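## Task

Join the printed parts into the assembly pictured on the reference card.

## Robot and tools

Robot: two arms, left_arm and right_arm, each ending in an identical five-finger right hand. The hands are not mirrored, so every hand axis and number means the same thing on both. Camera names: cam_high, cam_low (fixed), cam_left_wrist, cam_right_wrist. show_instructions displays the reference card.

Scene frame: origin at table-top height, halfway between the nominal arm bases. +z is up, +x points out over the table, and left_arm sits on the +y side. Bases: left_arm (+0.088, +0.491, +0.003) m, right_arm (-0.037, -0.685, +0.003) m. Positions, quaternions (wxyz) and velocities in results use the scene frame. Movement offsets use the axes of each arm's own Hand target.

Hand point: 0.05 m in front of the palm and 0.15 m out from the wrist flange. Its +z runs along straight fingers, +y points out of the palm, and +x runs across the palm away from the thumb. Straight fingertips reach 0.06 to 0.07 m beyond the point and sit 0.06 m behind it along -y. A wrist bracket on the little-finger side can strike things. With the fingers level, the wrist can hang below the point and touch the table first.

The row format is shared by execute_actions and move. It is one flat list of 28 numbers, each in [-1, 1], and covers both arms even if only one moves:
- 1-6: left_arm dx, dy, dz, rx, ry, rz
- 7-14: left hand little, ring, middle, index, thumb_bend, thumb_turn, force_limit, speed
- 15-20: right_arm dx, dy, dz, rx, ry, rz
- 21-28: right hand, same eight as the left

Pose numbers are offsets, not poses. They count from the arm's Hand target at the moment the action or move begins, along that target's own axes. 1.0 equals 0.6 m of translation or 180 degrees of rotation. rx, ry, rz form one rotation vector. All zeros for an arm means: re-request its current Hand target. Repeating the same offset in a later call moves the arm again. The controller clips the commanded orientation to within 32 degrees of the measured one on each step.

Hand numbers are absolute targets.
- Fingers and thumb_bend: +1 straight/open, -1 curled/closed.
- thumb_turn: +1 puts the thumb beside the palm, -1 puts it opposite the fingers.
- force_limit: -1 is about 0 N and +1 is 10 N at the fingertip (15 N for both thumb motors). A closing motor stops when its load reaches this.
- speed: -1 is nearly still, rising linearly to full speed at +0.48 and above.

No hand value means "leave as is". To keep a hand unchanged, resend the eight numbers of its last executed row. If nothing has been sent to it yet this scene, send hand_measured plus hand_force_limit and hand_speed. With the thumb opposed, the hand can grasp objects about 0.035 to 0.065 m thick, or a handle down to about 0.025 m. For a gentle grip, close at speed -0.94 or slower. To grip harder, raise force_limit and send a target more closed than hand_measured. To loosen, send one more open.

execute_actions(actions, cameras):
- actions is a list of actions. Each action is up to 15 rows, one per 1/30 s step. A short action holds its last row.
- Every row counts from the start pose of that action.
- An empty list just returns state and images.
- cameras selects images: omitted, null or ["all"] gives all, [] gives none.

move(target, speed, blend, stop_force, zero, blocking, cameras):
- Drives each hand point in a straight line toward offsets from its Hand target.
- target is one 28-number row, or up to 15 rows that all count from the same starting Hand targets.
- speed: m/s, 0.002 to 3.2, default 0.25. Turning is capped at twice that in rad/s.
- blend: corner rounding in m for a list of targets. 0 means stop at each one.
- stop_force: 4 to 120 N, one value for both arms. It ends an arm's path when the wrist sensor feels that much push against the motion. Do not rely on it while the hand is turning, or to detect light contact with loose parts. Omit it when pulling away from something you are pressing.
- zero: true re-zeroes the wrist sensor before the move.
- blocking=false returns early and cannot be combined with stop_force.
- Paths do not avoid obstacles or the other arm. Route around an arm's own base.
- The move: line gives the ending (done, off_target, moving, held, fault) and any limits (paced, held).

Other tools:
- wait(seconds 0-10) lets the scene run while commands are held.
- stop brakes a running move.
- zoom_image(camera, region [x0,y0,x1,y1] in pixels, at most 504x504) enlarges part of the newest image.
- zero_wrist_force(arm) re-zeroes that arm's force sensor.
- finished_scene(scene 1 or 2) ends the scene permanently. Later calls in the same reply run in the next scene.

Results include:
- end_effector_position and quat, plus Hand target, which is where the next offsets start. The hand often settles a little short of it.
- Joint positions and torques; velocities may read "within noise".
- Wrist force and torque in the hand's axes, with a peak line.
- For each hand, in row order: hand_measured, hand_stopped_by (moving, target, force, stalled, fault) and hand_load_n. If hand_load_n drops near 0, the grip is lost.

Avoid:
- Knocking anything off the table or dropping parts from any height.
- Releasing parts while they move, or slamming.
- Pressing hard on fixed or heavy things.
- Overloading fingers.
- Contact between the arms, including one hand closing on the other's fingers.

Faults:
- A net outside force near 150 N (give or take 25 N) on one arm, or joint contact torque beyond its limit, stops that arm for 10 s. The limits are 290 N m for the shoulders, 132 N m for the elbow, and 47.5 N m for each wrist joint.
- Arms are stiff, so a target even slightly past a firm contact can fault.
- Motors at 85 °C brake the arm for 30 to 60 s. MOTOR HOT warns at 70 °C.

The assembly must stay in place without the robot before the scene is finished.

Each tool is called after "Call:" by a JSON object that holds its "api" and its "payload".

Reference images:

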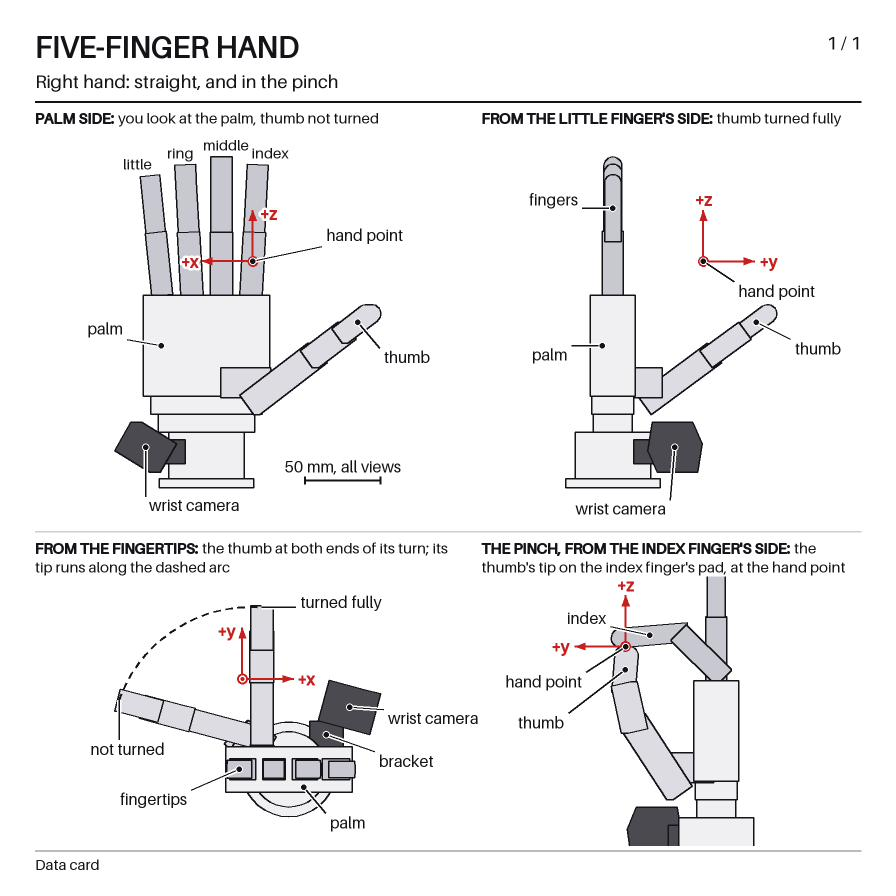

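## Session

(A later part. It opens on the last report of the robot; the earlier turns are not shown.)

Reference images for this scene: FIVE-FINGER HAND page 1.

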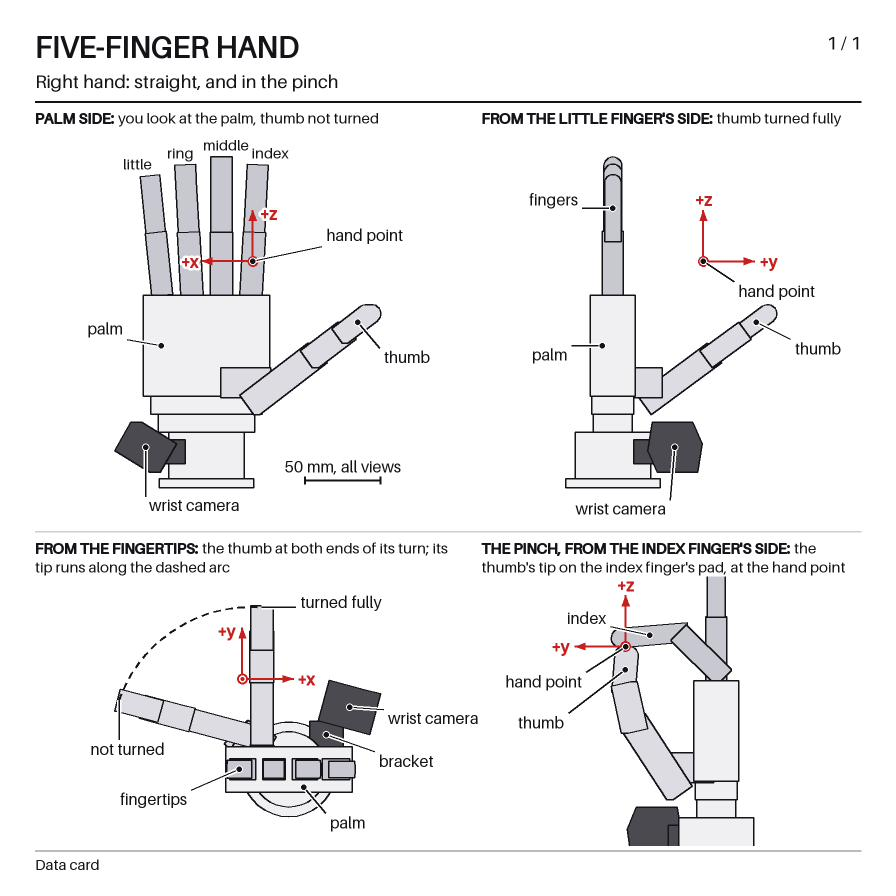

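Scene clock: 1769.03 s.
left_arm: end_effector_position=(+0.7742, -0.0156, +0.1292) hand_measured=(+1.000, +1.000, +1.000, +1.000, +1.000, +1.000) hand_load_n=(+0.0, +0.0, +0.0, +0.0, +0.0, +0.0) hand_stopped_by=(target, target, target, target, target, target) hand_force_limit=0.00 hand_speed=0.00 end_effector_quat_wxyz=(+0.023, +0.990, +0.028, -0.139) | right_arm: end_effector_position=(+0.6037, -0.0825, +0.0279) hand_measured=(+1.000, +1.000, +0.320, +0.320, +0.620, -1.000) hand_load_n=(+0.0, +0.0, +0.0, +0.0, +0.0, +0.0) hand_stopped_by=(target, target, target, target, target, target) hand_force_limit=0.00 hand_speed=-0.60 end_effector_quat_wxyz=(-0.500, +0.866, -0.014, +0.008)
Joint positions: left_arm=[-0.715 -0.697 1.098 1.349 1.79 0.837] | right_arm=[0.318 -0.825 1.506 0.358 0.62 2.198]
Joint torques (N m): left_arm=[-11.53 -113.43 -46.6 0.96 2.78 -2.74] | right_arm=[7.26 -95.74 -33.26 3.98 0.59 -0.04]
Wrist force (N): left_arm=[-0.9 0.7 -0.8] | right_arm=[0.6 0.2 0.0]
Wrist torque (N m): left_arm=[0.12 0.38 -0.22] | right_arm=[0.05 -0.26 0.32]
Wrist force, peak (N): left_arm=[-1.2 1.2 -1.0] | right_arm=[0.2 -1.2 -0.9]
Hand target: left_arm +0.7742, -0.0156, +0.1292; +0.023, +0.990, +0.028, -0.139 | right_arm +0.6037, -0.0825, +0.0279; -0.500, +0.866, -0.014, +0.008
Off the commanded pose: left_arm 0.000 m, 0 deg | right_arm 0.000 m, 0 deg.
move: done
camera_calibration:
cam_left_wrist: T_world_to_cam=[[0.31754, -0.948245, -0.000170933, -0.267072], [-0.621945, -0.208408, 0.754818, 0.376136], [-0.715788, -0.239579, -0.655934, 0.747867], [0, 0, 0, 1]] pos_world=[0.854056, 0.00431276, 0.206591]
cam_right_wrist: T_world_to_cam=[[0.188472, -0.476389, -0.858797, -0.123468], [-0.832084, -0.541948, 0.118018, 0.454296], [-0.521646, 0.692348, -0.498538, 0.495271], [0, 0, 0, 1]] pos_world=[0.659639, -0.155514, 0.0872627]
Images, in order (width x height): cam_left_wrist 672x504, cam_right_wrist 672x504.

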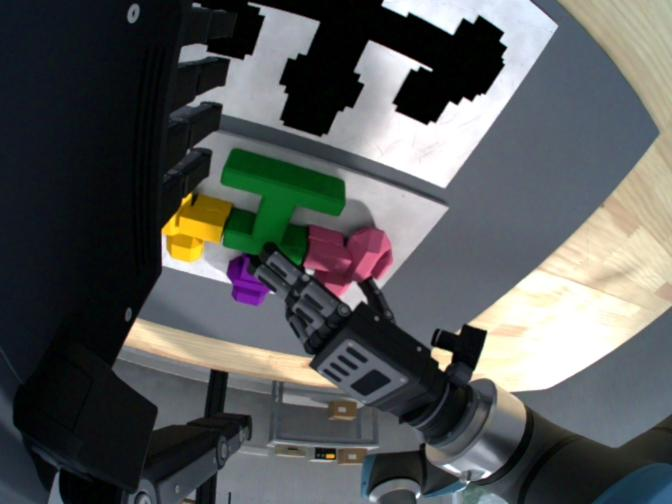

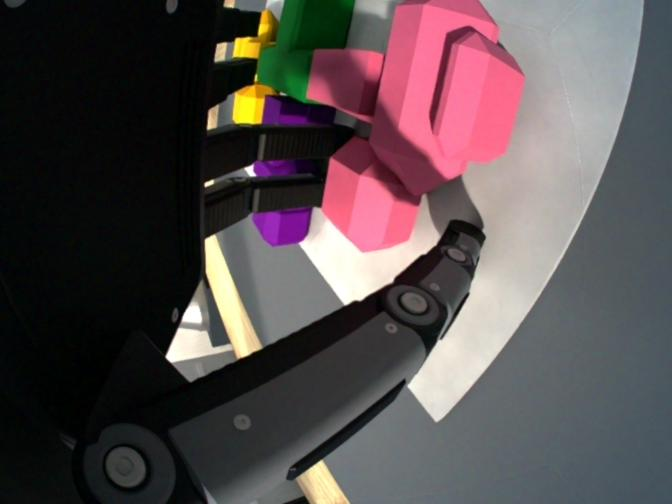

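Call:
{"api": "move", "payload": {"target": [[0, 0, 0, 0, 0, 0, 1, 1, 1, 1, 1, 1, 0, 0, 0, -0.0722, -0.0417, 0, 0, 0, 1, 1, 0.32, 0.32, 0.62, -1, 0, -0.6], [0, 0, 0, 0, 0, 0, 1, 1, 1, 1, 1, 1, 0, 0, 0, -0.1732, -0.1, 0, 0, 0, 1, 1, 0.32, 0.32, 0.62, -1, 0, -0.6]], "speed": [0.05, 0.2], "cameras": ["cam_left_wrist", "cam_right_wrist", "cam_high"]}}

Call:
{"api": "zoom_image", "payload": {"camera": "cam_left_wrist", "region": [160, 140, 420, 320]}}

Call:
{"api": "zoom_image", "payload": {"camera": "cam_right_wrist", "region": [250, 20, 530, 260]}}

Call:
{"api": "zoom_image", "payload": {"camera": "cam_high", "region": [400, 210, 520, 350]}}

Scene clock: 1780.53 s.
left_arm: end_effector_position=(+0.7742, -0.0156, +0.1292) hand_measured=(+1.000, +1.000, +1.000, +1.000, +1.000, +1.000) hand_load_n=(+0.0, +0.0, +0.0, +0.0, +0.0, +0.0) hand_stopped_by=(target, target, target, target, target, target) hand_force_limit=0.00 hand_speed=0.00 end_effector_quat_wxyz=(+0.023, +0.990, +0.028, -0.139) | right_arm: end_effector_position=(+0.6037, -0.0824, +0.1478) hand_measured=(+1.000, +1.000, +0.320, +0.320, +0.620, -1.000) hand_load_n=(+0.0, +0.0, +0.0, +0.0, +0.0, +0.0) hand_stopped_by=(target, target, target, target, target, target) hand_force_limit=0.00 hand_speed=-0.60 end_effector_quat_wxyz=(-0.500, +0.866, -0.014, +0.008)
Joint positions: left_arm=[-0.715 -0.697 1.098 1.349 1.79 0.837] | right_arm=[0.318 -0.936 1.454 0.52 0.62 2.198]
Joint torques (N m): left_arm=[-11.96 -110.98 -46.83 0.86 2.76 -2.33] | right_arm=[-8.17 -91.7 -30.78 3.97 2.53 -1.82]
Wrist force (N): left_arm=[-0.7 1.0 -1.0] | right_arm=[0.0 -0.3 0.5]
Wrist torque (N m): left_arm=[0.16 0.36 -0.21] | right_arm=[-0.05 -0.17 0.17]
Wrist force, peak (N): left_arm=[-1.1 1.2 -1.1] | right_arm=[-0.3 2.2 1.2]
Hand target: left_arm +0.7742, -0.0156, +0.1292; +0.023, +0.990, +0.028, -0.139 | right_arm +0.6037, -0.0824, +0.1479; -0.500, +0.866, -0.014, +0.008
Off the commanded pose: left_arm 0.000 m, 0 deg | right_arm 0.000 m, 0 deg.
move: done
camera_calibration:
cam_left_wrist: T_world_to_cam=[[0.31754, -0.948245, -0.000170933, -0.267072], [-0.621945, -0.208408, 0.754818, 0.376136], [-0.715788, -0.239579, -0.655934, 0.747867], [0, 0, 0, 1]] pos_world=[0.854056, 0.00431276, 0.206591]
cam_right_wrist: T_world_to_cam=[[0.188573, -0.476303, -0.858822, -0.0204791], [-0.832015, -0.54207, 0.117946, 0.440067], [-0.52172, 0.692311, -0.498511, 0.554962], [0, 0, 0, 1]] pos_world=[0.659538, -0.155413, 0.207163]
Images, in order (width x height): cam_high 896x504, cam_left_wrist 672x504, cam_right_wrist 672x504.

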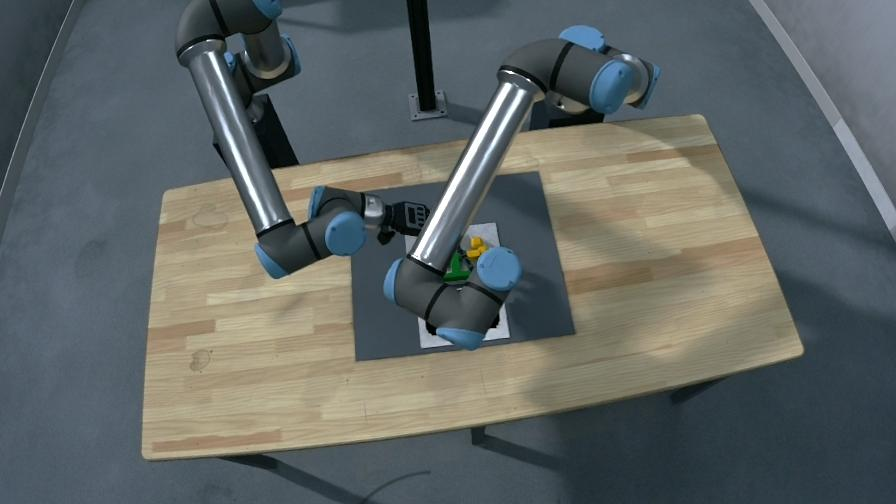

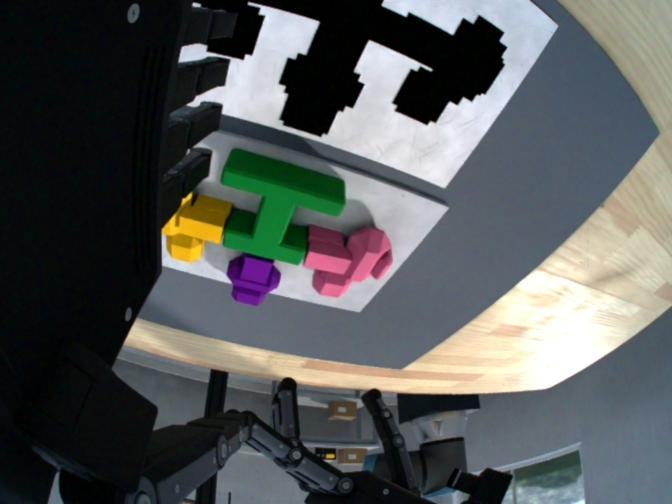

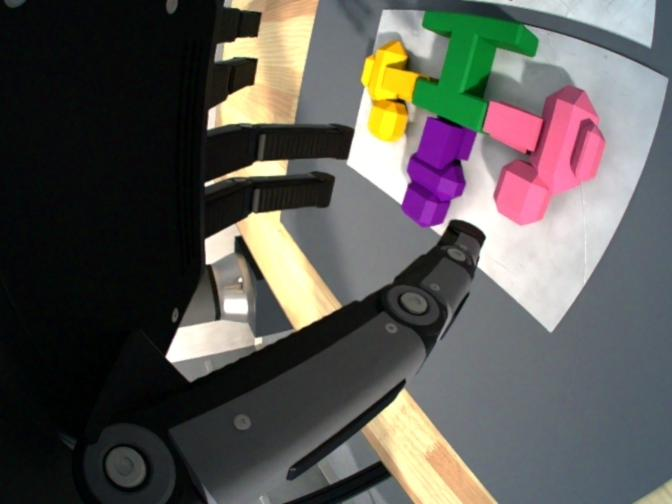

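Scaled by 1.938 from the camera's 672x504 image, which has a finer 960x720 frame.

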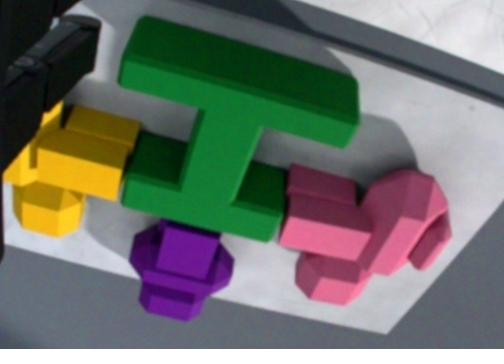

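Scaled by 1.800 from the camera's 672x504 image, which has a finer 960x720 frame.

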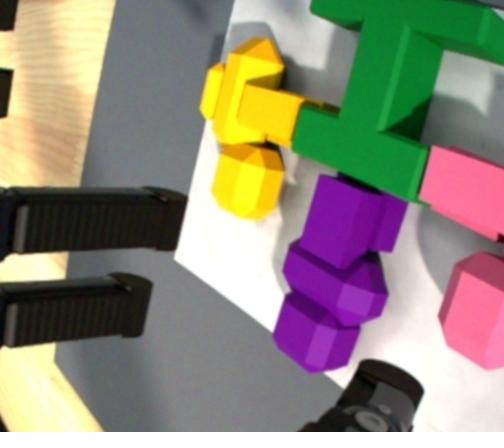

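Scaled by 3.600 from the camera's 896x504 image, which has a finer 1280x720 frame.

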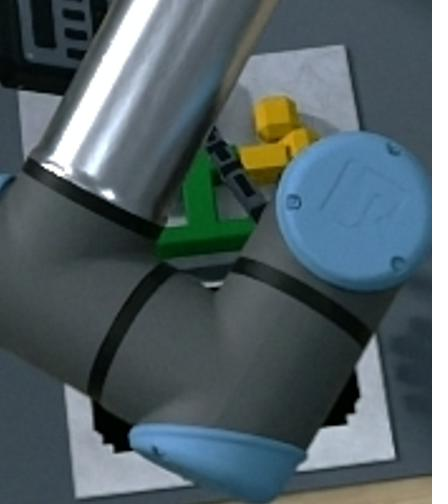

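Call:
{"api": "zoom_image", "payload": {"camera": "cam_left_wrist", "region": [290, 210, 400, 310]}}

Call:
{"api": "zoom_image", "payload": {"camera": "cam_right_wrist", "region": [395, 90, 485, 180]}}

Call:
{"api": "zoom_image", "payload": {"camera": "cam_left_wrist", "region": [155, 175, 265, 275]}}

Scaled by 4.582 from the camera's 672x504 image, which has a finer 960x720 frame.

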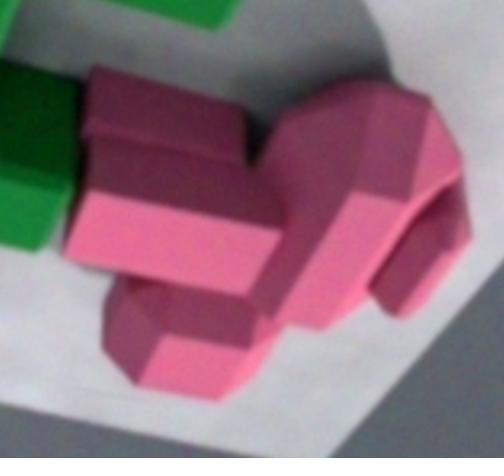

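Scaled by 5.600 from the camera's 672x504 image, which has a finer 960x720 frame.

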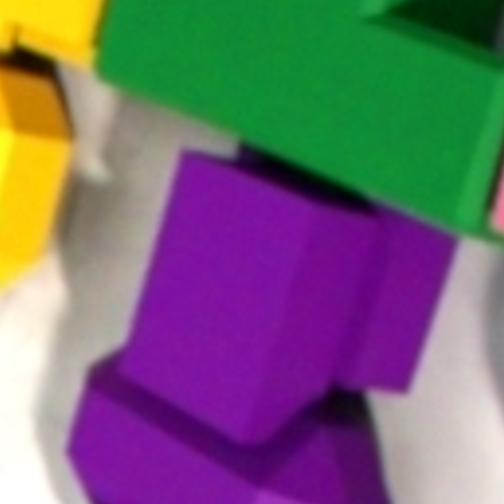

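Scaled by 4.582 from the camera's 672x504 image, which has a finer 960x720 frame.

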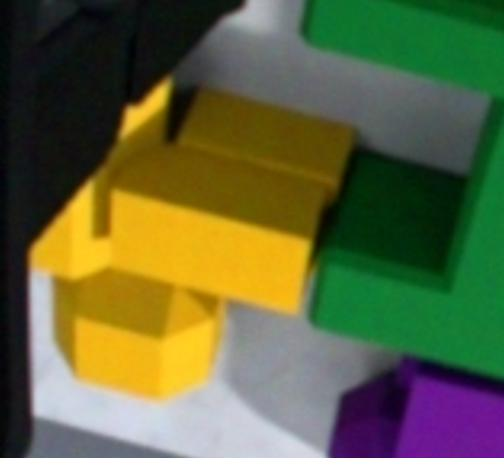

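Call:
{"api": "move", "payload": {"target": [0.05, 0.0, -0.15, 0, 0, 0, 1, 1, 1, 1, 1, 1, 0, 0, 0, -0.05, -0.2, 0, 0, 0, 1, 1, 0.32, 0.32, 0.62, -1, 0, -0.6], "speed": 0.3, "cameras": ["cam_left_wrist", "cam_right_wrist", "cam_low"]}}

Call:
{"api": "zoom_image", "payload": {"camera": "cam_left_wrist", "region": [150, 140, 400, 320]}}

Call:
{"api": "zoom_image", "payload": {"camera": "cam_low", "region": [330, 200, 460, 260]}}

Scene clock: 1795.93 s.
left_arm: end_effector_position=(+0.8276, -0.0092, +0.2071) hand_measured=(+1.000, +1.000, +1.000, +1.000, +1.000, +1.000) hand_load_n=(+0.0, +0.0, +0.0, +0.0, +0.0, +0.0) hand_stopped_by=(target, target, target, target, target, target) hand_force_limit=0.00 hand_speed=0.00 end_effector_quat_wxyz=(+0.023, +0.990, +0.028, -0.139) | right_arm: end_effector_position=(+0.6008, -0.1712, +0.2338) hand_measured=(+1.000, +1.000, +0.320, +0.320, +0.620, -1.000) hand_load_n=(+0.0, +0.0, +0.0, +0.0, +0.0, +0.0) hand_stopped_by=(target, target, target, target, target, target) hand_force_limit=0.00 hand_speed=-0.60 end_effector_quat_wxyz=(-0.500, +0.866, -0.014, +0.008)
Joint positions: left_arm=[-0.672 -0.66 0.888 1.532 1.782 0.88] | right_arm=[0.202 -1.044 1.496 0.741 0.568 2.011]
Joint torques (N m): left_arm=[-4.91 -122.27 -49.37 6.4 2.42 -3.3] | right_arm=[-13.6 -85.79 -39.57 5.45 2.66 -1.17]
Wrist force (N): left_arm=[-0.6 0.6 -1.1] | right_arm=[0.6 -0.6 -0.7]
Wrist torque (N m): left_arm=[0.11 0.35 -0.25] | right_arm=[-0.06 -0.21 0.02]
Wrist force, peak (N): left_arm=[0.1 0.7 -3.5] | right_arm=[0.4 -1.1 -3.6]
Hand target: left_arm +0.8276, -0.0092, +0.2074; +0.023, +0.990, +0.028, -0.139 | right_arm +0.6009, -0.1713, +0.2339; -0.500, +0.866, -0.014, +0.008
Off the commanded pose: left_arm 0.000 m, 0 deg | right_arm 0.000 m, 0 deg.
move: done
camera_calibration:
cam_left_wrist: T_world_to_cam=[[0.317465, -0.94827, -0.00036664, -0.277823], [-0.621943, -0.208508, 0.754792, 0.351888], [-0.715823, -0.239392, -0.655964, 0.838758], [0, 0, 0, 1]] pos_world=[0.907456, 0.0107129, 0.284491]
cam_right_wrist: T_world_to_cam=[[0.188414, -0.476231, -0.858897, 0.0117567], [-0.832019, -0.542046, 0.118029, 0.379442], [-0.521771, 0.692381, -0.498362, 0.657856], [0, 0, 0, 1]] pos_world=[0.656738, -0.244213, 0.293163]
Images, in order (width x height): cam_low 896x504, cam_left_wrist 672x504, cam_right_wrist 672x504.

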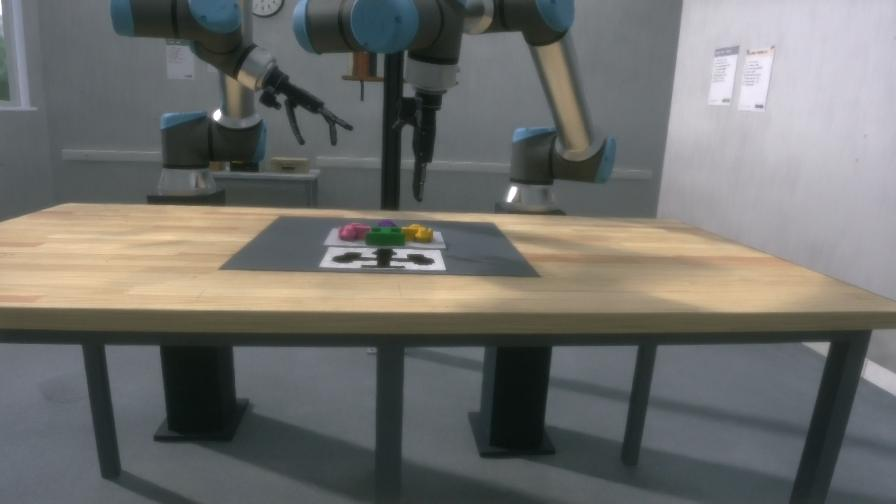

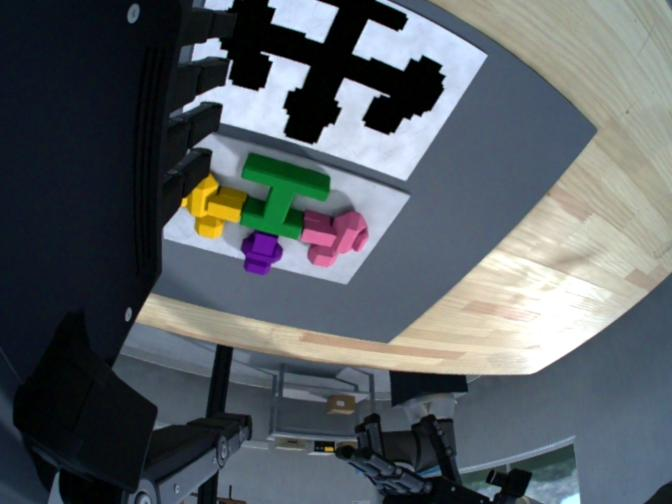

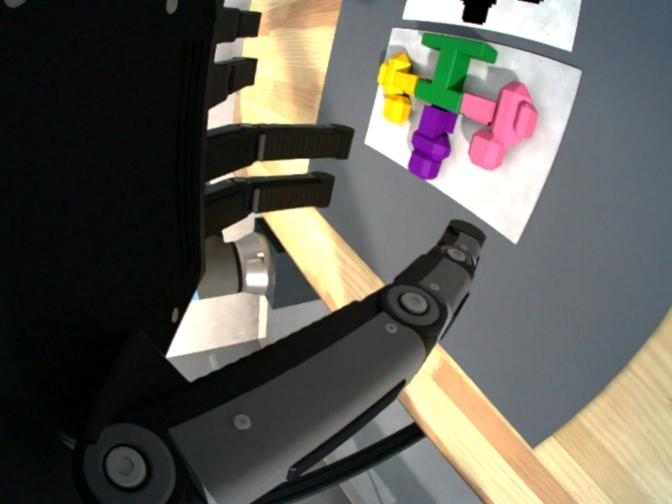

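Scaled by 2.016 from the camera's 672x504 image, which has a finer 960x720 frame.

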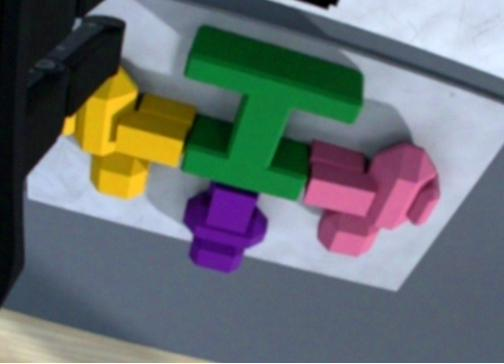

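Scaled by 3.877 from the camera's 896x504 image, which has a finer 1280x720 frame.

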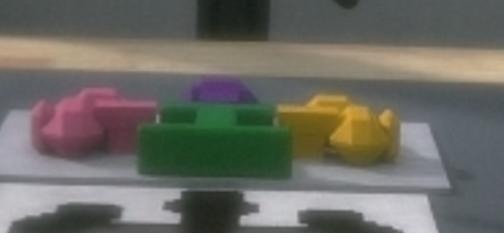

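Call:
{"api": "finished_scene", "payload": {"scene": 1}}

The scene is finished: the task was done.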